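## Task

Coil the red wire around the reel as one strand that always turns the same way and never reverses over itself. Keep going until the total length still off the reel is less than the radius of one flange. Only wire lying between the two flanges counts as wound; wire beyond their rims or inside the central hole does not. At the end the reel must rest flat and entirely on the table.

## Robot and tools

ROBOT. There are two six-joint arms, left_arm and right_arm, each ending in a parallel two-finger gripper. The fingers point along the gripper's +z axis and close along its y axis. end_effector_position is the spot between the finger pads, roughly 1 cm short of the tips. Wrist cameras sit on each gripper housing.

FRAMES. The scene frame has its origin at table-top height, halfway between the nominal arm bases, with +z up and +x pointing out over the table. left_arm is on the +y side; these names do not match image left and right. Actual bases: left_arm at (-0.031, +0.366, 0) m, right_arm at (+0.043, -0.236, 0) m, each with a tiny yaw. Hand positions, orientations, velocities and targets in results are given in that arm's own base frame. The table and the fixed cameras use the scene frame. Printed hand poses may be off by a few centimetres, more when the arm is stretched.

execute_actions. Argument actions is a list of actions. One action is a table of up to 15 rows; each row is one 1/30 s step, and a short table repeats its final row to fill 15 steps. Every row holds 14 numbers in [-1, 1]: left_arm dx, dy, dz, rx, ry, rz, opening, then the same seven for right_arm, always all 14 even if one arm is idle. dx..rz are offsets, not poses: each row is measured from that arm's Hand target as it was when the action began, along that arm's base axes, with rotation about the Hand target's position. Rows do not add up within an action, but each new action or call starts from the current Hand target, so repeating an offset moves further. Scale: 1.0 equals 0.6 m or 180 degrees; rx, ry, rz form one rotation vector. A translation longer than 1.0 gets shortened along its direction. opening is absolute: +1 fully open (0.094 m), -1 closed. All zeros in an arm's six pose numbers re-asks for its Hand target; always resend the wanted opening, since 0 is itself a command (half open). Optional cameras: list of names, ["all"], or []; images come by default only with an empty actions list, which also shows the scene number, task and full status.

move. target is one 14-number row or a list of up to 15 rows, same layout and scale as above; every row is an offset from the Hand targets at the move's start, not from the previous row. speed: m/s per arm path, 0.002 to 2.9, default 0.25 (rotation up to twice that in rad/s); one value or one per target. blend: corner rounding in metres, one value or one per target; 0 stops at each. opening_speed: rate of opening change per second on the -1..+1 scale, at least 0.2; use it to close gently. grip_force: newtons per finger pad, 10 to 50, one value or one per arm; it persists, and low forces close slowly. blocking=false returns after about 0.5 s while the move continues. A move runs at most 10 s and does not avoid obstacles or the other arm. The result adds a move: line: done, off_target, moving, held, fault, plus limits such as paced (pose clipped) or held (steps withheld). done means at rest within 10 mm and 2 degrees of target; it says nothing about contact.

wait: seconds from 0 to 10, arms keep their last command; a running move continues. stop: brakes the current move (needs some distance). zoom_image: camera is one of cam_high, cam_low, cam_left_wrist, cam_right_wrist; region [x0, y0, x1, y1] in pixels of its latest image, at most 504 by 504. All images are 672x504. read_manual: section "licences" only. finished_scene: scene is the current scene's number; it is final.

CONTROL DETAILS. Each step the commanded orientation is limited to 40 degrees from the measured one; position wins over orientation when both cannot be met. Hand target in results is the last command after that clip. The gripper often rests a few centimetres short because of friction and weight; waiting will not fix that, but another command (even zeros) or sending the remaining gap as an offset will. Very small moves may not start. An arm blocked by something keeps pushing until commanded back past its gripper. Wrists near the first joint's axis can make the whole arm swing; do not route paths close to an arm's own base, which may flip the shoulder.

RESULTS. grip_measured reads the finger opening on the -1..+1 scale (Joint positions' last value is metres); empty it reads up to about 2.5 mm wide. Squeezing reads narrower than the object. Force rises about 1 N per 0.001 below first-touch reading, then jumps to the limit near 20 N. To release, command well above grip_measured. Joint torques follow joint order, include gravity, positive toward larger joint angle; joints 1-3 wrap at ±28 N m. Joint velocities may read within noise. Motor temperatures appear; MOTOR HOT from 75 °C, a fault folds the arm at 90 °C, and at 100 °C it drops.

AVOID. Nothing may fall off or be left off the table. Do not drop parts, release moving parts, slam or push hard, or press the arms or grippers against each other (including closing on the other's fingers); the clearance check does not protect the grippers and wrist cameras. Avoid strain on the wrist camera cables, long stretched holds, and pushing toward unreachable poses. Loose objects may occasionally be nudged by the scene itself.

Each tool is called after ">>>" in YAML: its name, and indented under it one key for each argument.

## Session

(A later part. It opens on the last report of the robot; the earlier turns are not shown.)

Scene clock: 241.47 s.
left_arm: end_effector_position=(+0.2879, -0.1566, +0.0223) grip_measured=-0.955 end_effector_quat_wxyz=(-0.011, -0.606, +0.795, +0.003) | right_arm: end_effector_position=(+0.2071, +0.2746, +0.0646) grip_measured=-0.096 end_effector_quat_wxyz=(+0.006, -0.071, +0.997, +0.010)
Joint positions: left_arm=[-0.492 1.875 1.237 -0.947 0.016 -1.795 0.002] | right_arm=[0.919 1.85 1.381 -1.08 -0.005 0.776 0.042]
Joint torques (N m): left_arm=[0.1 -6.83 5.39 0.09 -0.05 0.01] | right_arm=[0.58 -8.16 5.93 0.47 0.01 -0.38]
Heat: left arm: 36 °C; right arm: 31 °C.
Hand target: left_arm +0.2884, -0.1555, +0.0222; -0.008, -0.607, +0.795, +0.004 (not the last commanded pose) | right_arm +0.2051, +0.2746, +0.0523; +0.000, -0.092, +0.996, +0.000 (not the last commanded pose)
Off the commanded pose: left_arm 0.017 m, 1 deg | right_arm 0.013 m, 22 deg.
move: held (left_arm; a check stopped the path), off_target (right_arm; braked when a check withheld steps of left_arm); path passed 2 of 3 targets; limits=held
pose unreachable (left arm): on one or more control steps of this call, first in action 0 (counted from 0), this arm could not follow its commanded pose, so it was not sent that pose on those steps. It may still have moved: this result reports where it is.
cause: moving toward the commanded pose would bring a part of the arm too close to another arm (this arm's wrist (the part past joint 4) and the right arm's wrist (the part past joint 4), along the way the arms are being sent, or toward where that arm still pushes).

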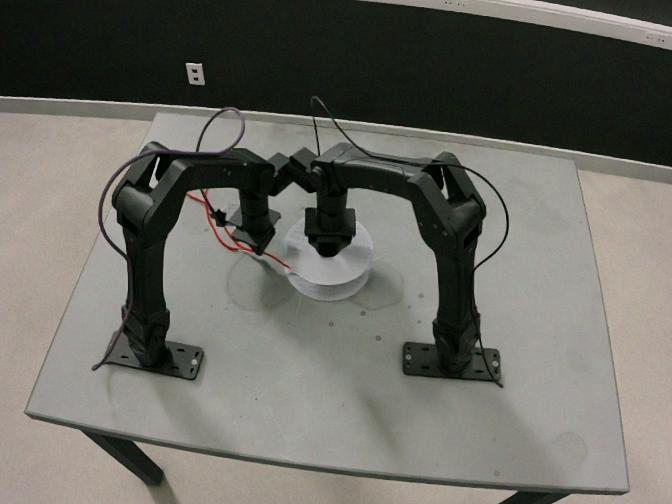

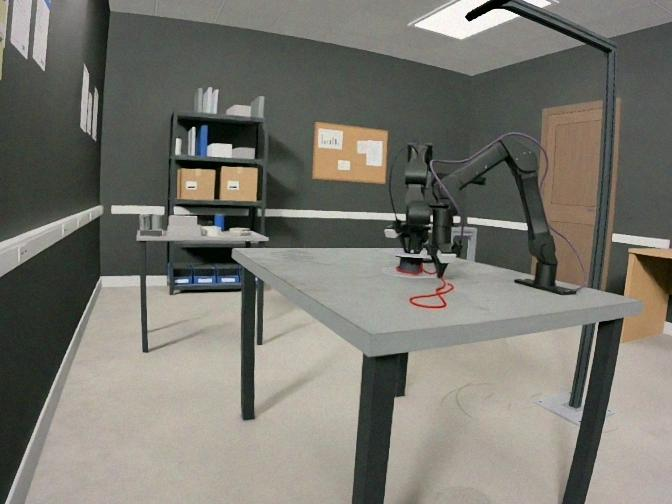

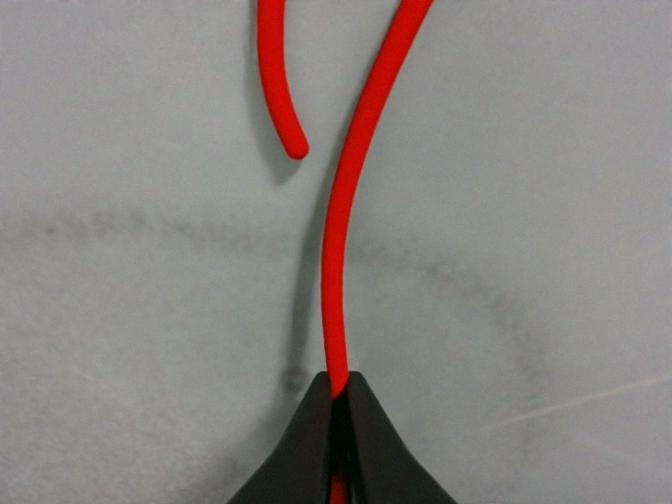

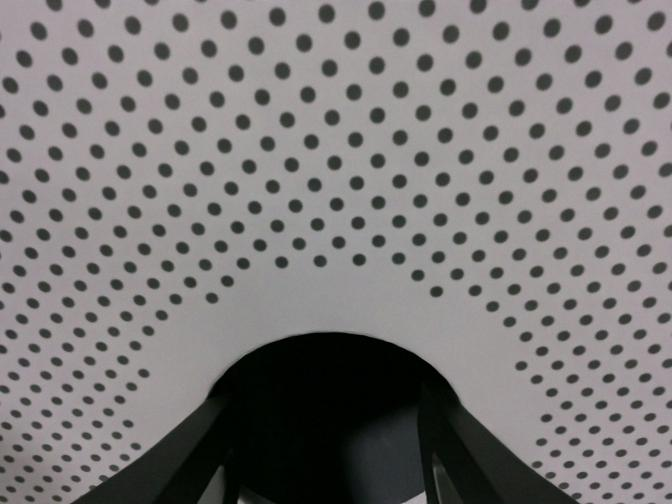

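>>> move:
  target:
    - [0,0,0,0,0,0,-0.4,0,0,0,0,0,0,-0.08]
    - [0,0.01,0.02,0,0,0,-0.4,0,0,0,0,0,0,-0.08]
    - [0.03,0.1,0.18,0,0,0,-0.4,0,0,0,0,0,0,-0.08]
    - [0.03,0.1,0.18,0,0,0,-0.4,0,0,0,0,0,0.5,-0.08]
  speed: 0.25
  blend: [0,0.01,0.02,0]
  cameras: ["cam_left_wrist","cam_high","cam_low"]

>>> zoom_image:
  camera: "cam_low"
  region: [370, 230, 470, 310]

>>> zoom_image:
  camera: "cam_high"
  region: [220, 190, 420, 330]

Scene clock: 248.33 s.
left_arm: end_effector_position=(+0.3044, -0.0971, +0.1202) grip_measured=-0.402 end_effector_quat_wxyz=(-0.017, -0.608, +0.794, +0.010) | right_arm: end_effector_position=(+0.2087, +0.2780, +0.0657) grip_measured=-0.091 end_effector_quat_wxyz=(-0.018, +0.756, -0.654, -0.006)
Joint positions: left_arm=[-0.303 1.786 1.522 -1.342 0.016 -1.61 0.028] | right_arm=[0.919 1.85 1.385 -1.069 -0.009 -0.796 0.043]
Joint torques (N m): left_arm=[0.23 -7.41 7.99 -0.13 -0.09 0.06] | right_arm=[0.54 -8.18 5.61 0.38 0.1 -0.34]
Heat: left arm: 36 °C; right arm: 31 °C.
Hand target: left_arm +0.3063, -0.0954, +0.1301; -0.008, -0.606, +0.795, +0.004 | right_arm +0.2051, +0.2746, +0.0522; +0.000, +0.769, -0.639, +0.000
Off the commanded pose: left_arm 0.010 m, 1 deg | right_arm 0.014 m, 3 deg.
move: off_target (right_arm); blend cut to 0.0067 m at target 2
Images, in order (width x height): cam_high 672x504, cam_low 672x504, cam_left_wrist 672x504.

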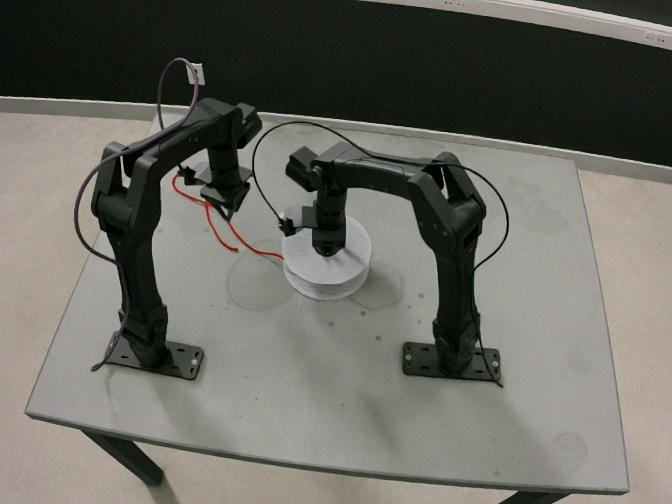

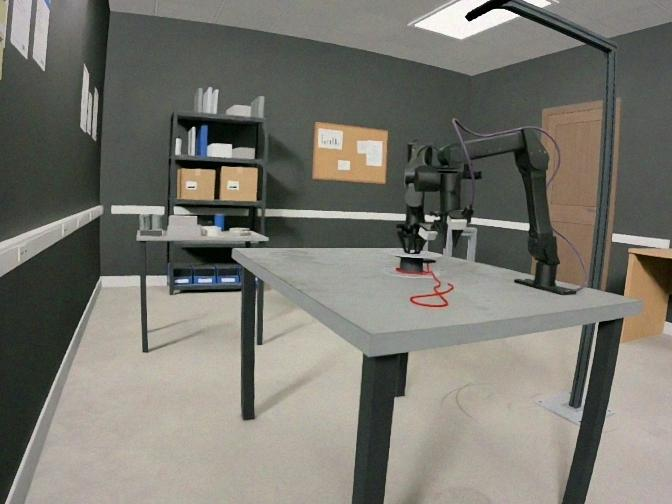

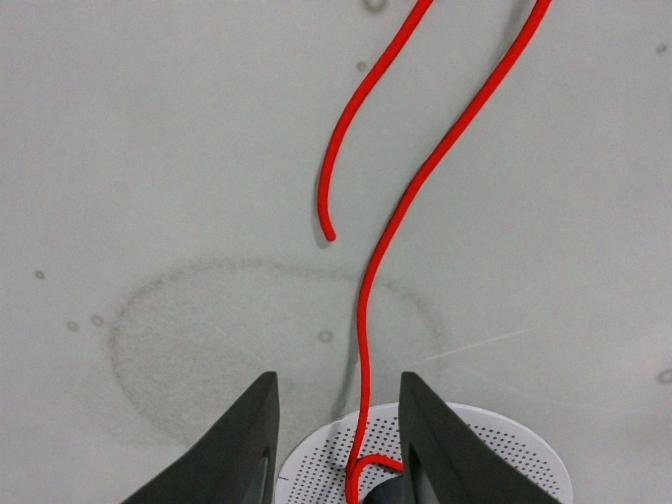

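Scaled by 5.040 from the camera's 672x504 image, which has a finer 960x720 frame.

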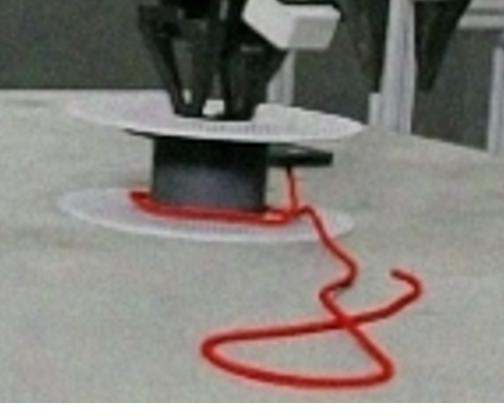

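Scaled by 2.520 from the camera's 672x504 image, which has a finer 960x720 frame.

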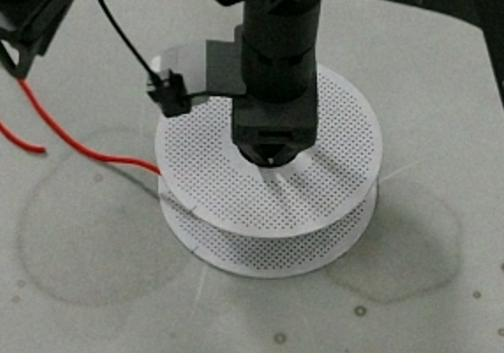

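>>> zoom_image:
  camera: "cam_left_wrist"
  region: [270, 380, 430, 504]

Scaled by 3.150 from the camera's 672x504 image, which has a finer 960x720 frame.

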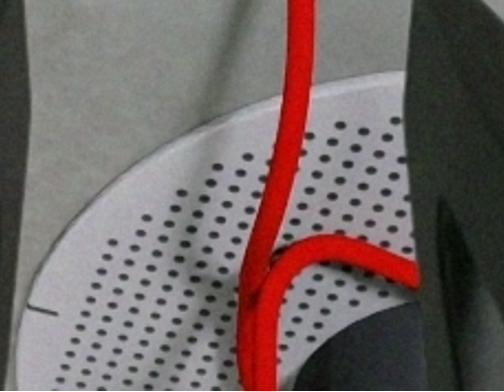

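>>> move:
  target:
    - [0,0,0,0,0,0,-0.4,0,0,-0.003,0,0,0.333,-0.06]
  speed: 0.3
  cameras: ["cam_left_wrist","cam_high","cam_low"]

>>> zoom_image:
  camera: "cam_low"
  region: [370, 230, 470, 310]

>>> zoom_image:
  camera: "cam_left_wrist"
  region: [270, 380, 430, 504]

Scene clock: 255.13 s.
left_arm: end_effector_position=(+0.3044, -0.0971, +0.1202) grip_measured=-0.402 end_effector_quat_wxyz=(-0.017, -0.608, +0.794, +0.010) | right_arm: end_effector_position=(+0.2087, +0.2781, +0.0663) grip_measured=-0.074 end_effector_quat_wxyz=(-0.019, +0.982, -0.190, +0.004)
Joint positions: left_arm=[-0.303 1.786 1.522 -1.342 0.016 -1.61 0.028] | right_arm=[0.919 1.849 1.385 -1.069 -0.009 -1.841 0.043]
Joint torques (N m): left_arm=[0.21 -7.41 7.99 -0.13 -0.09 0.06] | right_arm=[0.66 -7.97 5.18 0.45 0.08 -0.39]
Heat: left arm: 36 °C; right arm: 31 °C.
Hand target: left_arm +0.3063, -0.0954, +0.1301; -0.008, -0.606, +0.795, +0.004 | right_arm +0.2051, +0.2746, +0.0504; +0.000, +0.986, -0.170, +0.000
Off the commanded pose: left_arm 0.010 m, 1 deg | right_arm 0.017 m, 3 deg.
move: off_target (right_arm)
Images, in order (width x height): cam_high 672x504, cam_low 672x504, cam_left_wrist 672x504.

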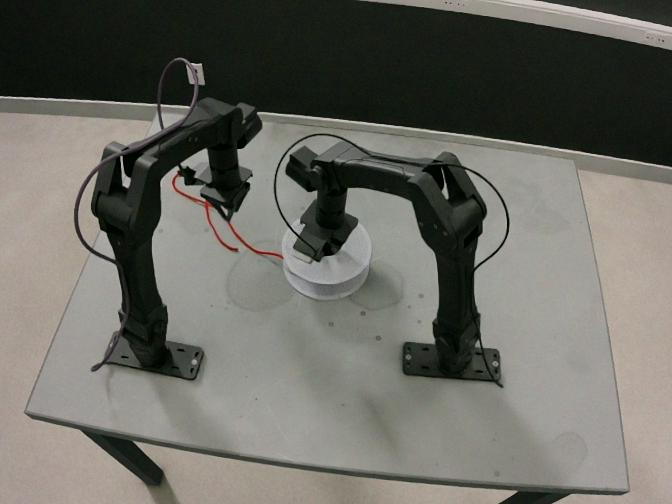

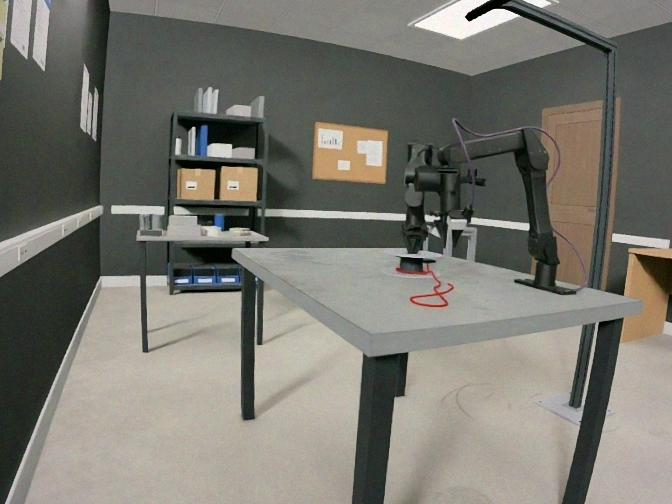

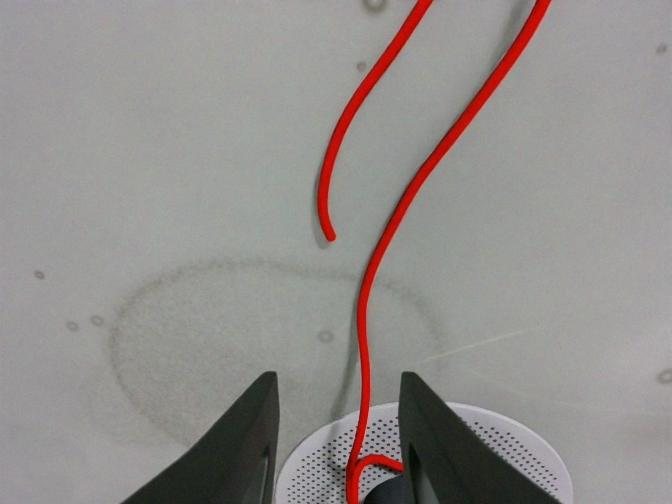

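Scaled by 5.040 from the camera's 672x504 image, which has a finer 960x720 frame.

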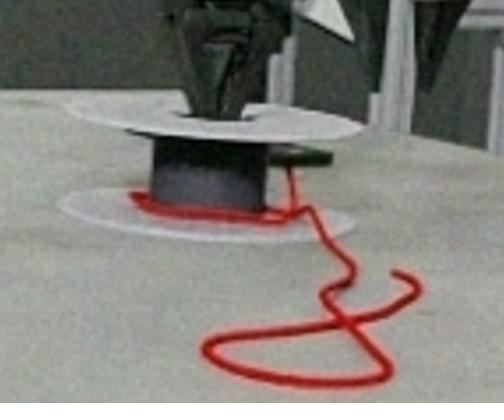

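Scaled by 3.150 from the camera's 672x504 image, which has a finer 960x720 frame.

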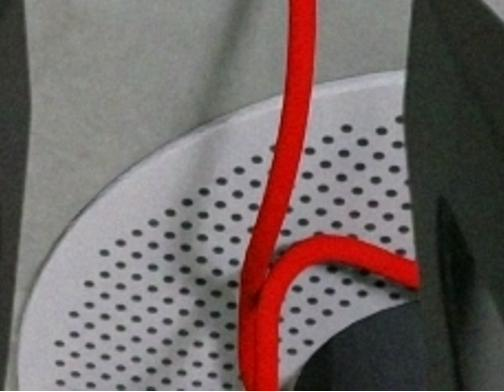

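>>> move:
  target:
    - [0.037,-0.018,-0.14,0,0,-0.1,-0.4,0.003,0.002,0.004,0,0,0,-0.8]
    - [0.037,-0.018,-0.203,0,0,-0.1,-0.4,0.003,0.002,0.004,0,0,-0.611,-0.8]
    - [0.037,-0.018,-0.203,0,0,-0.1,-1,0.003,0.002,0.004,0,0,0.778,-0.8]
  speed: 0.4
  cameras: ["cam_left_wrist","cam_right_wrist"]

Scene clock: 269.97 s.
left_arm: end_effector_position=(+0.3289, -0.1063, +0.0143) grip_measured=-0.963 end_effector_quat_wxyz=(-0.010, -0.480, +0.877, +0.000) | right_arm: end_effector_position=(+0.2079, +0.2762, +0.0600) grip_measured=-0.798 end_effector_quat_wxyz=(-0.002, +0.494, +0.869, +0.011)
Joint positions: left_arm=[-0.308 1.948 1.304 -0.94 0.015 -1.309 0.002] | right_arm=[0.919 1.861 1.376 -1.064 -0.006 1.953 0.009]
Joint torques (N m): left_arm=[-0.5 -6.56 4.64 0.25 -0.13 0.07] | right_arm=[0.34 -8.61 7.21 0.25 0.06 0.1]
Heat: left arm: 36 °C; right arm: 31 °C.
Hand target: left_arm +0.3286, -0.1062, +0.0084; -0.007, -0.475, +0.880, +0.006 | right_arm +0.2069, +0.2758, +0.0529; +0.000, +0.496, +0.868, +0.000
Off the commanded pose: left_arm 0.006 m, 1 deg | right_arm 0.007 m, 1 deg.
move: done
Images, in order (width x height): cam_left_wrist 672x504, cam_right_wrist 672x504.

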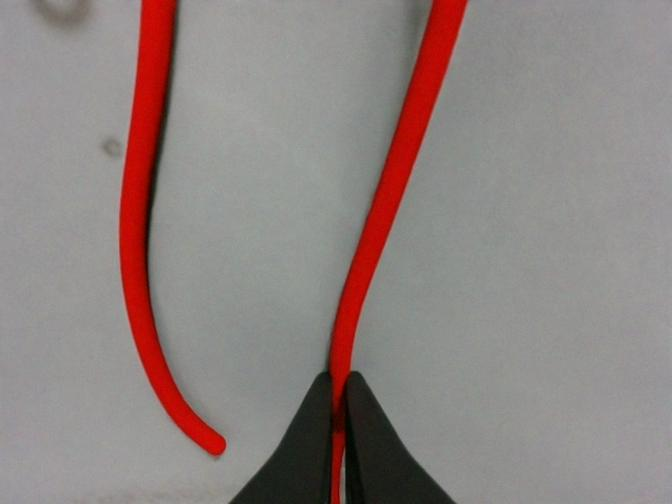

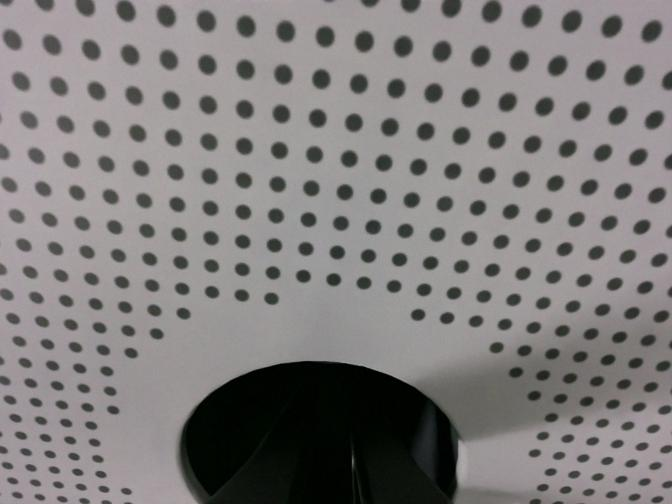

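>>> move:
  target:
    - [0,0,0.015,0,0,0,-1,0.006,0.003,-0.01,0,0,0,-0.8]
    - [0,0,0.015,0,0,0,-1,0.006,0.003,-0.01,0,0,0,-0.06]
    - [-0.04,-0.067,0.015,0,0,0,-1,0.006,0.003,-0.013,0,0,0.555,-0.06]
  speed: 0.3
  opening_speed: 0.8
  cameras: ["all"]

>>> zoom_image:
  camera: "cam_low"
  region: [370, 230, 470, 310]

>>> zoom_image:
  camera: "cam_high"
  region: [220, 190, 420, 330]

Scene clock: 277.03 s.
left_arm: end_effector_position=(+0.3161, -0.1326, +0.0137) grip_measured=-0.963 end_effector_quat_wxyz=(+0.012, -0.480, +0.877, +0.021) | right_arm: end_effector_position=(+0.2132, +0.2833, +0.0639) grip_measured=-0.089 end_effector_quat_wxyz=(+0.018, -0.329, +0.944, +0.016)
Joint positions: left_arm=[-0.424 1.945 1.295 -0.941 -0.045 -1.427 0.002] | right_arm=[0.919 1.868 1.4 -1.056 -0.007 0.249 0.043]
Joint torques (N m): left_arm=[-1.95 -9.01 3.93 0.02 0.56 -0.09] | right_arm=[-0.08 -7.61 5.05 0.45 0.02 -0.41]
Heat: left arm: 36 °C; right arm: 31 °C.
Hand target: left_arm +0.3045, -0.1465, +0.0174; -0.008, -0.475, +0.880, +0.006 | right_arm +0.2105, +0.2776, +0.0450; +0.000, -0.345, +0.938, +0.000
Off the commanded pose: left_arm 0.018 m, 3 deg | right_arm 0.020 m, 3 deg.
move: off_target (left_arm, right_arm)

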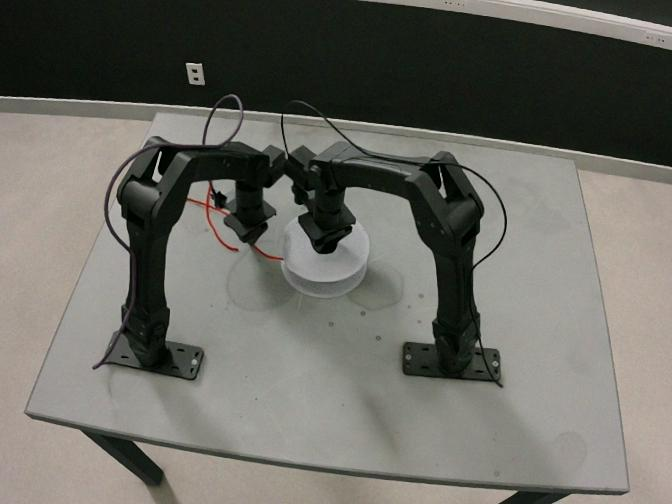

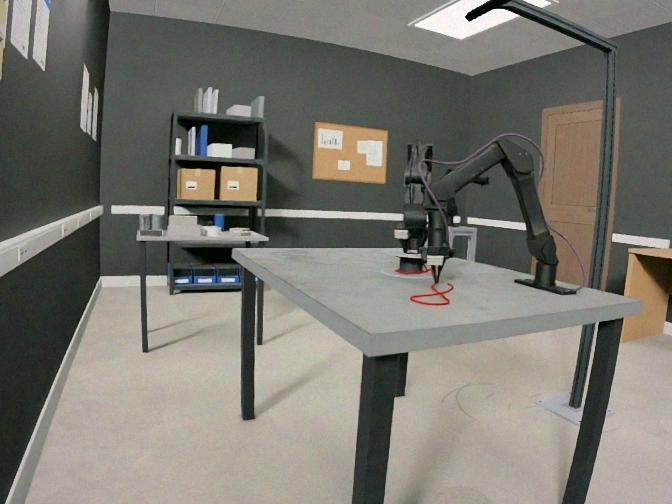

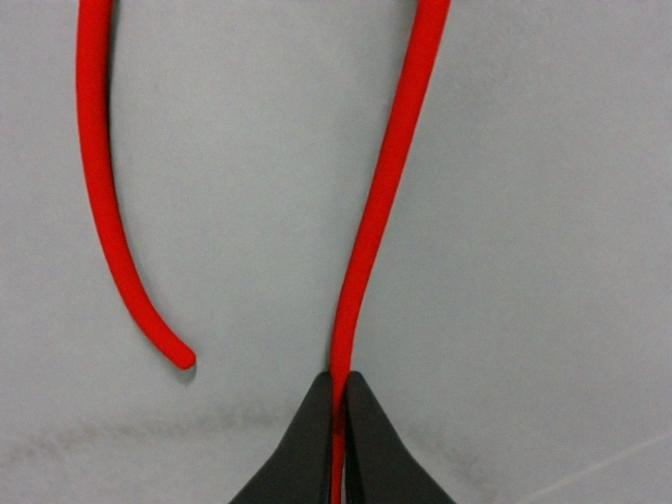

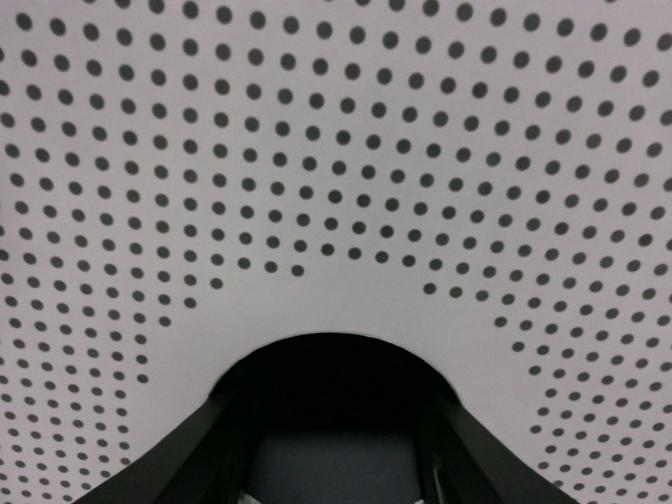

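Scaled by 5.040 from the camera's 672x504 image, which has a finer 960x720 frame.

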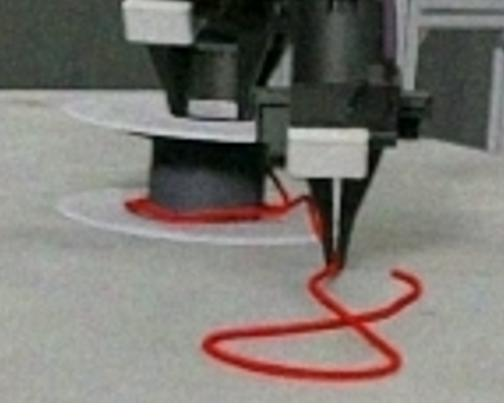

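Scaled by 2.520 from the camera's 672x504 image, which has a finer 960x720 frame.

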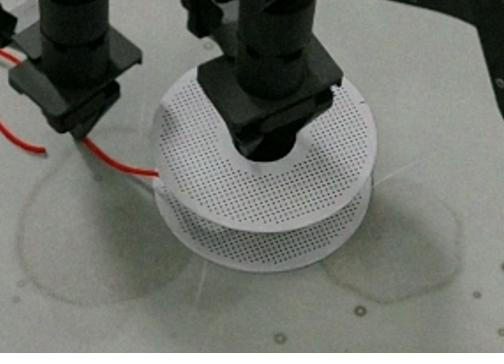

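>>> move:
  target: [0.03,0.04,0,0,0,0,-1,0,0,0,0,0,0,-0.06]
  speed: 0.1
  cameras: ["cam_high"]

>>> zoom_image:
  camera: "cam_high"
  region: [220, 120, 420, 260]

Scene clock: 279.20 s.
left_arm: end_effector_position=(+0.3186, -0.1274, +0.0138) grip_measured=-0.963 end_effector_quat_wxyz=(-0.013, -0.473, +0.881, +0.001) | right_arm: end_effector_position=(+0.2132, +0.2833, +0.0639) grip_measured=-0.089 end_effector_quat_wxyz=(+0.018, -0.329, +0.944, +0.016)
Joint positions: left_arm=[-0.374 1.945 1.296 -0.941 0.017 -1.361 0.002] | right_arm=[0.919 1.868 1.4 -1.056 -0.007 0.248 0.043]
Joint torques (N m): left_arm=[0.91 -7.28 6.97 -0.07 -0.15 0.09] | right_arm=[-0.2 -7.53 5.01 0.48 0.05 -0.39]
Heat: left arm: 36 °C; right arm: 31 °C.
Hand target: left_arm +0.3226, -0.1225, +0.0175; -0.007, -0.475, +0.880, +0.005 | right_arm +0.2105, +0.2776, +0.0450; +0.000, -0.345, +0.938, +0.000
Off the commanded pose: left_arm 0.007 m, 1 deg | right_arm 0.020 m, 3 deg.
move: off_target (right_arm)
Images, in order (width x height): cam_high 672x504.

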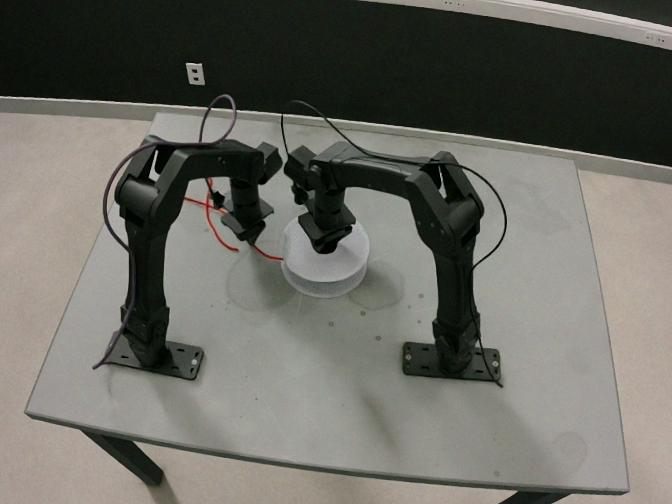

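Scaled by 2.520 from the camera's 672x504 image, which has a finer 960x720 frame.

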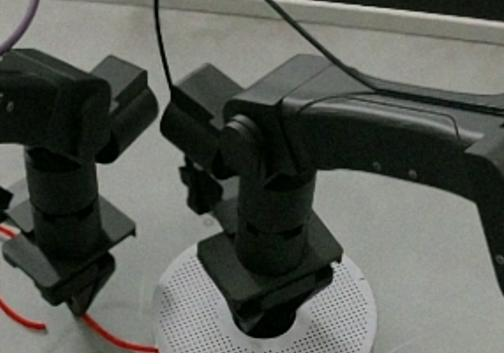

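>>> move:
  target:
    - [0,0,0,0,0,0,-0.4,0,0,0,0,0,0,-0.06]
    - [0.012,0.018,0.02,0,0,0,-0.4,0,0,0,0,0,0,-0.06]
    - [-0.03,0.07,0.18,0,0,0.07,-0.4,0,0,0,0,0,0,-0.06]
  speed: 0.25
  blend: [0,0.01,0]
  cameras: ["cam_left_wrist"]

Scene clock: 284.93 s.
left_arm: end_effector_position=(+0.3030, -0.0839, +0.1168) grip_measured=-0.402 end_effector_quat_wxyz=(-0.016, -0.562, +0.827, +0.007) | right_arm: end_effector_position=(+0.2132, +0.2833, +0.0639) grip_measured=-0.089 end_effector_quat_wxyz=(+0.018, -0.329, +0.944, +0.016)
Joint positions: left_arm=[-0.264 1.763 1.481 -1.32 0.016 -1.459 0.028] | right_arm=[0.919 1.868 1.4 -1.056 -0.007 0.248 0.043]
Joint torques (N m): left_arm=[0.57 -7.15 7.62 -0.11 -0.11 -0.08] | right_arm=[-0.08 -7.6 5.07 0.47 0.04 -0.42]
Heat: left arm: 35 °C; right arm: 31 °C.
Hand target: left_arm +0.3047, -0.0804, +0.1254; -0.008, -0.569, +0.823, +0.005 | right_arm +0.2105, +0.2776, +0.0450; +0.000, -0.345, +0.938, +0.000
Off the commanded pose: left_arm 0.009 m, 1 deg | right_arm 0.020 m, 3 deg.
move: off_target (right_arm); blend cut to 0.0088 m at target 2
Images, in order (width x height): cam_left_wrist 672x504.

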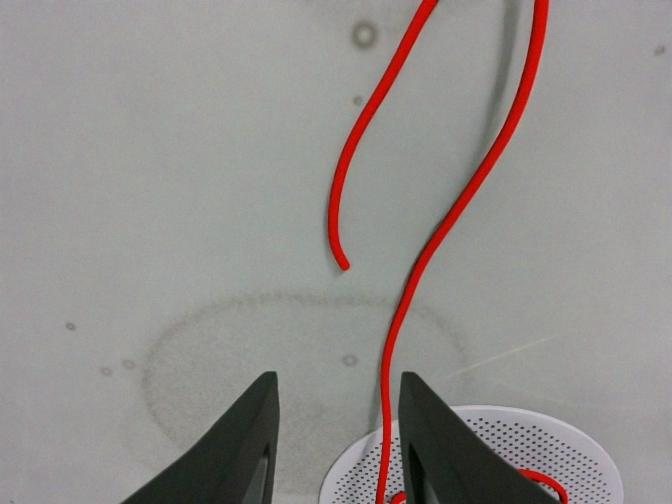

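>>> move:
  target: [0,0.06,0.05,-0.181,0.07,0,-0.4,0,0,0,0,0,0,-0.06]
  speed: 0.3
  cameras: ["cam_left_wrist"]

Scene clock: 288.50 s.
left_arm: end_effector_position=(+0.3094, -0.0425, +0.1526) grip_measured=-0.402 end_effector_quat_wxyz=(-0.201, -0.557, +0.784, -0.187) | right_arm: end_effector_position=(+0.2132, +0.2833, +0.0639) grip_measured=-0.089 end_effector_quat_wxyz=(+0.018, -0.329, +0.944, +0.016)
Joint positions: left_arm=[0.15 1.86 1.63 -1.553 0.518 -1.029 0.028] | right_arm=[0.919 1.868 1.4 -1.056 -0.007 0.248 0.043]
Joint torques (N m): left_arm=[0.09 -7.24 4.89 -0.43 0.43 0.12] | right_arm=[-0.16 -7.51 5.08 0.45 0.02 -0.4]
Heat: left arm: 35 °C; right arm: 31 °C.
Hand target: left_arm +0.3046, -0.0445, +0.1554; -0.256, -0.539, +0.785, -0.164 | right_arm +0.2105, +0.2776, +0.0450; +0.000, -0.345, +0.938, +0.000
Off the commanded pose: left_arm 0.006 m, 7 deg | right_arm 0.020 m, 3 deg.
joint sent to its limit (left arm) — joint 4 (wrist pitch), lower limit. The joint targets are off in orientation, not in position.
move: off_target (left_arm, right_arm)
Images, in order (width x height): cam_left_wrist 672x504.

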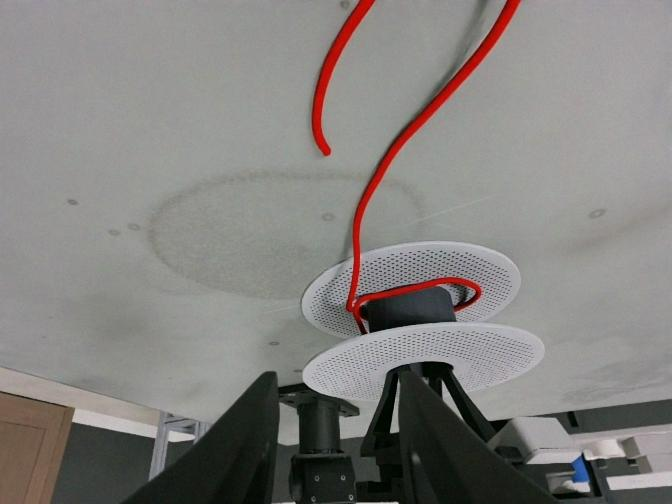

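>>> zoom_image:
  camera: "cam_left_wrist"
  region: [290, 230, 540, 380]

Scaled by 2.016 from the camera's 672x504 image, which has a finer 960x720 frame.

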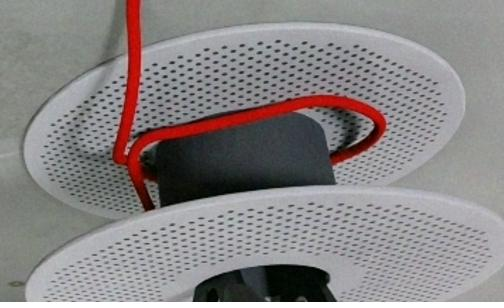

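>>> move:
  target:
    - [0.134,-0.031,-0.15,0.181,-0.07,0,-0.4,0,0,0,0,0,0,-0.06]
  speed: 0.3
  cameras: ["cam_left_wrist"]

Scene clock: 296.07 s.
left_arm: end_effector_position=(+0.3748, -0.0636, +0.0624) grip_measured=-0.402 end_effector_quat_wxyz=(-0.023, -0.565, +0.824, +0.009) | right_arm: end_effector_position=(+0.2132, +0.2833, +0.0639) grip_measured=-0.089 end_effector_quat_wxyz=(+0.018, -0.329, +0.944, +0.016)
Joint positions: left_arm=[-0.162 2.056 1.658 -1.22 0.019 -1.364 0.028] | right_arm=[0.919 1.868 1.4 -1.056 -0.007 0.248 0.043]
Joint torques (N m): left_arm=[-0.08 -7.83 8.18 0.15 -0.18 -0.06] | right_arm=[-0.18 -7.54 5.11 0.45 0.04 -0.4]
Heat: left arm: 35 °C; right arm: 31 °C.
Hand target: left_arm +0.3851, -0.0631, +0.0654; -0.008, -0.569, +0.823, +0.005 | right_arm +0.2105, +0.2776, +0.0450; +0.000, -0.345, +0.938, +0.000
Off the commanded pose: left_arm 0.011 m, 2 deg | right_arm 0.020 m, 3 deg.
move: off_target (left_arm, right_arm)
Images, in order (width x height): cam_left_wrist 672x504.

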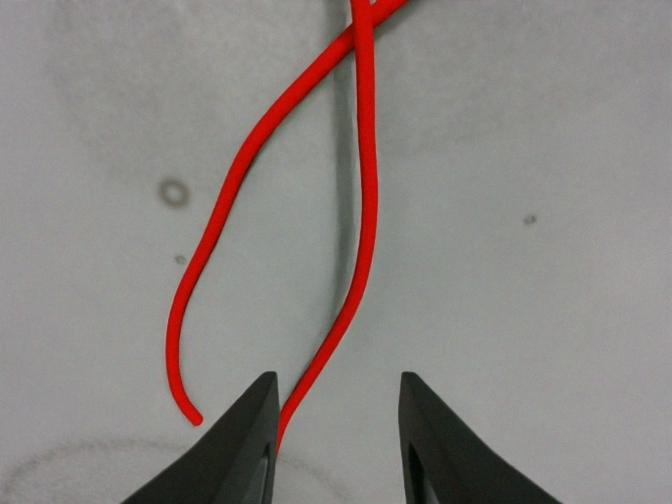

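>>> move:
  target:
    - [0,0,-0.05,0,0,-0.14,-0.3,0,0,0,0,0,0,-0.06]
    - [0,0,-0.09,0,0,-0.14,-0.3,0,0,0,0,0,0,-0.06]
    - [0,0,-0.09,0,0,-0.14,-1,0,0,0,0,0,0,-0.06]
  speed: 0.2
  blend: [0.01,0,0]
  cameras: ["cam_left_wrist"]

Scene clock: 300.07 s.
left_arm: end_effector_position=(+0.3827, -0.0629, +0.0151) grip_measured=-0.954 end_effector_quat_wxyz=(-0.013, -0.381, +0.925, +0.003) | right_arm: end_effector_position=(+0.2132, +0.2833, +0.0639) grip_measured=-0.089 end_effector_quat_wxyz=(+0.018, -0.329, +0.944, +0.016)
Joint positions: left_arm=[-0.162 2.108 1.546 -1.034 0.008 -0.943 0.002] | right_arm=[0.919 1.868 1.4 -1.056 -0.007 0.248 0.043]
Joint torques (N m): left_arm=[-0.42 -8.16 5.08 0.26 -0.14 0.07] | right_arm=[-0.1 -7.62 5.15 0.44 0.03 -0.39]
Heat: left arm: 35 °C; right arm: 31 °C.
Hand target: left_arm +0.3850, -0.0631, +0.0114; -0.007, -0.375, +0.927, +0.007 | right_arm +0.2105, +0.2776, +0.0450; +0.000, -0.345, +0.938, +0.000
Off the commanded pose: left_arm 0.004 m, 1 deg | right_arm 0.020 m, 3 deg.
move: off_target (right_arm)
Images, in order (width x height): cam_left_wrist 672x504.

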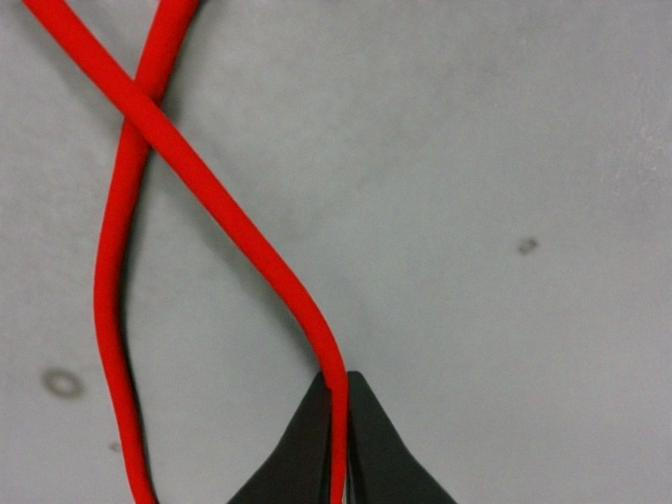

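>>> move:
  target:
    - [0,0,0.025,0,0,0,-1,0,0,0,0,0,0,-0.06]
    - [-0.058,-0.1,0.025,0,0,0.05,-1,0.0,-0.03,0,0,0,0.65,-0.06]
  speed: 0.3
  cameras: ["cam_left_wrist","cam_high","cam_low"]

>>> zoom_image:
  camera: "cam_low"
  region: [370, 230, 470, 310]

>>> zoom_image:
  camera: "cam_high"
  region: [200, 130, 400, 310]

Scene clock: 306.07 s.
left_arm: end_effector_position=(+0.3465, -0.1199, +0.0145) grip_measured=-0.954 end_effector_quat_wxyz=(-0.024, -0.446, +0.895, +0.021) | right_arm: end_effector_position=(+0.2151, +0.2727, +0.0666) grip_measured=-0.072 end_effector_quat_wxyz=(-0.031, +0.977, -0.209, +0.008)
Joint positions: left_arm=[-0.333 2.067 1.478 -1.045 0.006 -1.258 0.002] | right_arm=[0.893 1.824 1.354 -1.037 -0.014 -1.828 0.044]
Joint torques (N m): left_arm=[-0.53 -11.18 4.66 0.13 -0.04 -0.07] | right_arm=[-0.65 -7.77 3.33 0.47 0.11 -0.36]
Heat: left arm: 36 °C; right arm: 31 °C.
Hand target: left_arm +0.3502, -0.1231, +0.0263; -0.007, -0.447, +0.895, +0.006 | right_arm +0.2105, +0.2596, +0.0450; +0.000, +0.981, -0.196, +0.000
Off the commanded pose: left_arm 0.013 m, 3 deg | right_arm 0.026 m, 4 deg.
move: off_target (left_arm, right_arm)
Images, in order (width x height): cam_high 672x504, cam_low 672x504, cam_left_wrist 672x504.

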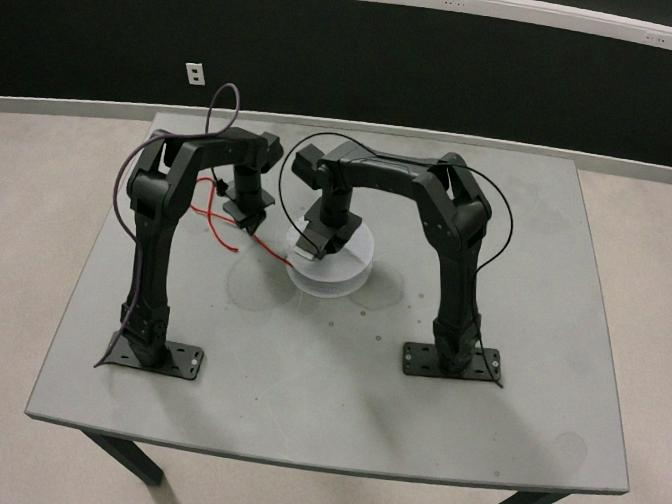

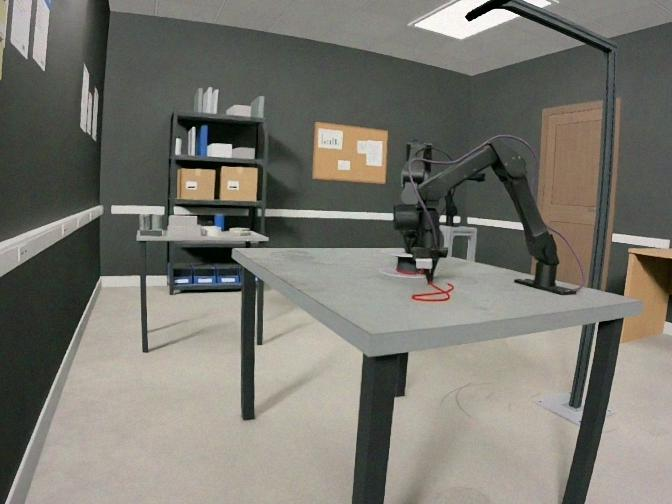

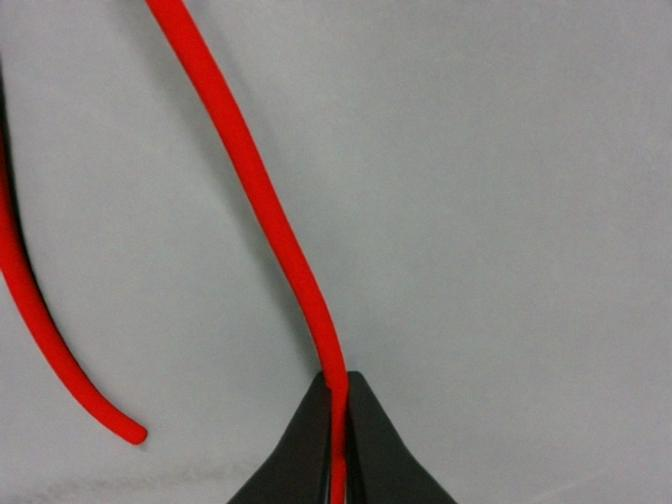

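Scaled by 5.040 from the camera's 672x504 image, which has a finer 960x720 frame.

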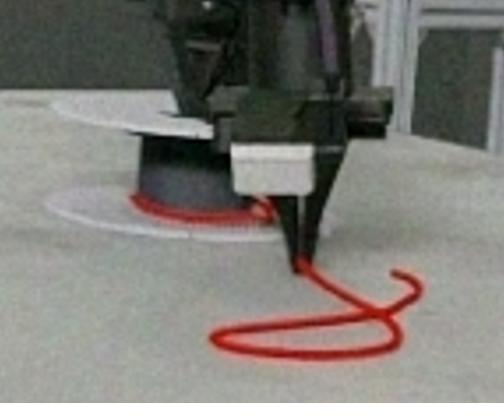

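Scaled by 2.520 from the camera's 672x504 image, which has a finer 960x720 frame.

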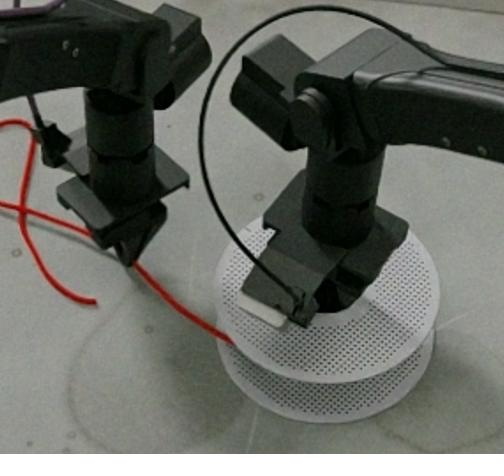

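>>> move:
  target:
    - [0,0,0,0,0,0,-0.4,0.004,0.017,0.013,0,0,0,-0.8]
    - [0.03,0.05,0.05,0,0,0,-0.4,0.004,0.017,0.013,0,0,-0.6,-0.8]
    - [0.04,0.1,0.18,0,0,0.1,-0.4,0.004,0.017,0.013,0,0,0.795,-0.8]
  speed: 0.4
  cameras: ["cam_left_wrist","cam_right_wrist"]

Scene clock: 314.77 s.
left_arm: end_effector_position=(+0.3717, -0.0659, +0.1156) grip_measured=-0.402 end_effector_quat_wxyz=(-0.024, -0.574, +0.818, +0.019) | right_arm: end_effector_position=(+0.2125, +0.2671, +0.0541) grip_measured=-0.798 end_effector_quat_wxyz=(-0.002, +0.495, +0.869, +0.007)
Joint positions: left_arm=[-0.175 2.046 1.855 -1.44 0.007 -1.399 0.028] | right_arm=[0.893 1.86 1.35 -1.049 -0.006 1.928 0.009]
Joint torques (N m): left_arm=[0.66 -10.84 8.25 -0.15 -0.02 -0.09] | right_arm=[0.61 -8.75 9.03 0.1 0.02 0.11]
Heat: left arm: 36 °C; right arm: 31 °C.
Hand target: left_arm +0.3742, -0.0631, +0.1344; -0.008, -0.581, +0.814, +0.005 | right_arm +0.2129, +0.2699, +0.0529; +0.000, +0.496, +0.868, +0.000
Off the commanded pose: left_arm 0.019 m, 3 deg | right_arm 0.003 m, 1 deg.
move: off_target (left_arm)
Images, in order (width x height): cam_left_wrist 672x504, cam_right_wrist 672x504.

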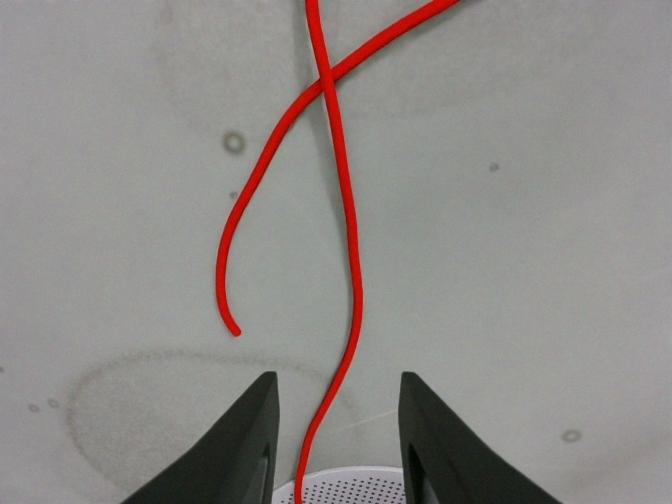

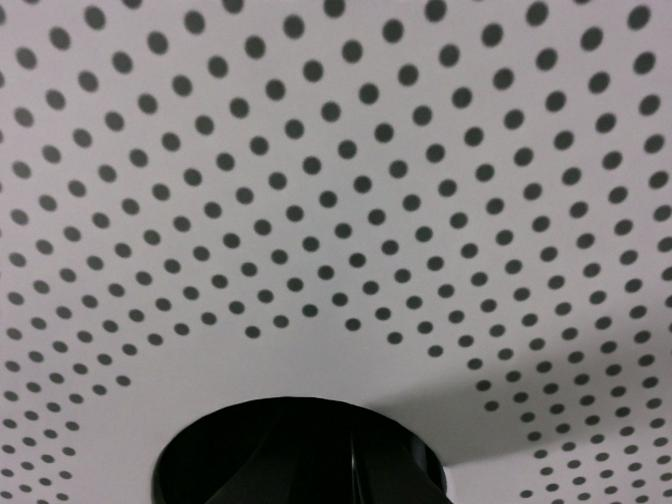

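>>> move:
  target:
    - [0,0,0,0,0,0,-0.4,0.0105,0.012,0,0,0,0,-0.8]
    - [0,0,0,0,0,0,-0.4,0.0105,0.012,-0.005,0,0,0,-0.06]
    - [0,0,0,0,0,0,-0.4,0.0105,0,-0.013,0,0,0.6,-0.06]
  speed: 0.3
  opening_speed: 0.8
  cameras: ["cam_left_wrist","cam_high","cam_low"]

>>> zoom_image:
  camera: "cam_low"
  region: [370, 230, 470, 310]

>>> zoom_image:
  camera: "cam_high"
  region: [200, 130, 400, 310]

Scene clock: 322.00 s.
left_arm: end_effector_position=(+0.3717, -0.0659, +0.1156) grip_measured=-0.402 end_effector_quat_wxyz=(-0.024, -0.574, +0.818, +0.019) | right_arm: end_effector_position=(+0.2243, +0.2816, +0.0651) grip_measured=-0.081 end_effector_quat_wxyz=(+0.024, -0.399, +0.916, +0.016)
Joint positions: left_arm=[-0.175 2.046 1.855 -1.44 0.007 -1.399 0.028] | right_arm=[0.893 1.877 1.416 -1.052 -0.006 0.071 0.043]
Joint torques (N m): left_arm=[0.66 -10.84 8.25 -0.17 -0.02 -0.08] | right_arm=[-0.76 -8.58 3.64 0.41 0.02 -0.4]
Heat: left arm: 36 °C; right arm: 31 °C.
Hand target: left_arm +0.3742, -0.0631, +0.1344; -0.008, -0.581, +0.814, +0.005 | right_arm +0.2192, +0.2698, +0.0450; +0.000, -0.411, +0.912, +0.000
Off the commanded pose: left_arm 0.019 m, 3 deg | right_arm 0.024 m, 4 deg.
move: off_target (left_arm, right_arm)
Images, in order (width x height): cam_high 672x504, cam_low 672x504, cam_left_wrist 672x504.

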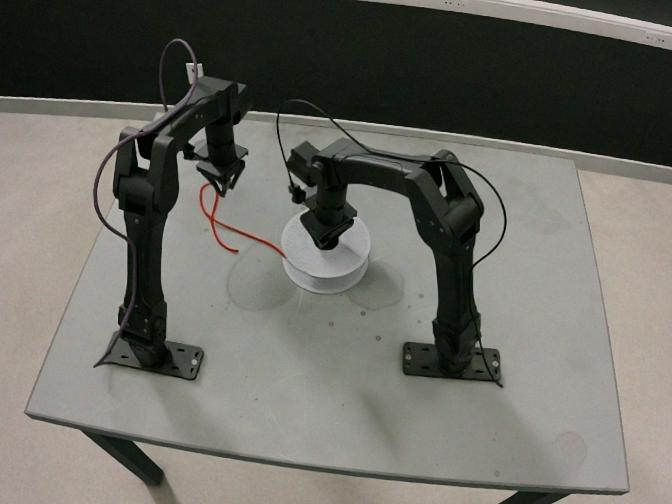

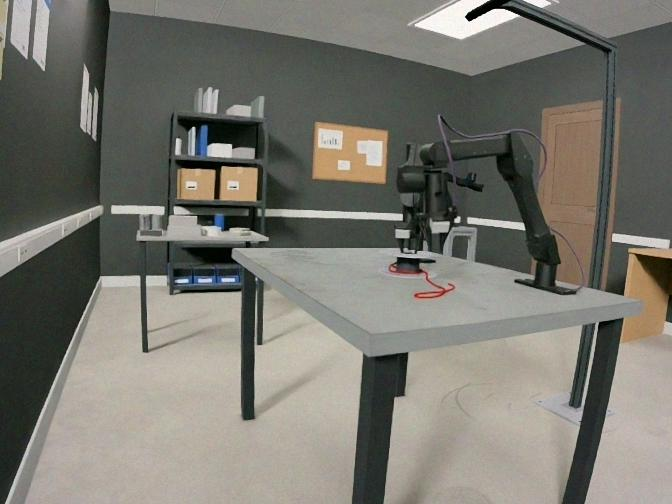

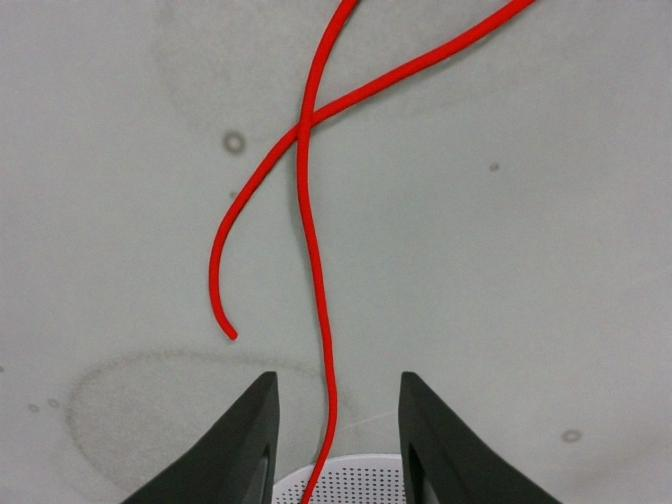

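Scaled by 5.040 from the camera's 672x504 image, which has a finer 960x720 frame.

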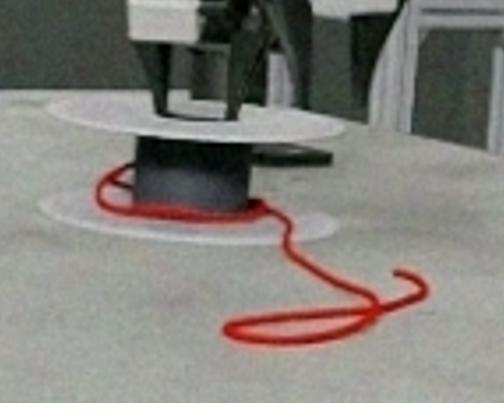

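Scaled by 2.520 from the camera's 672x504 image, which has a finer 960x720 frame.

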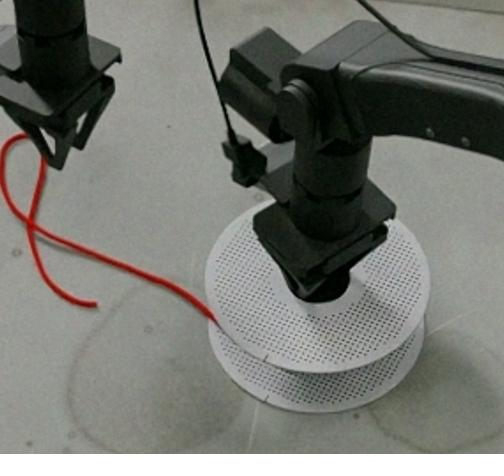

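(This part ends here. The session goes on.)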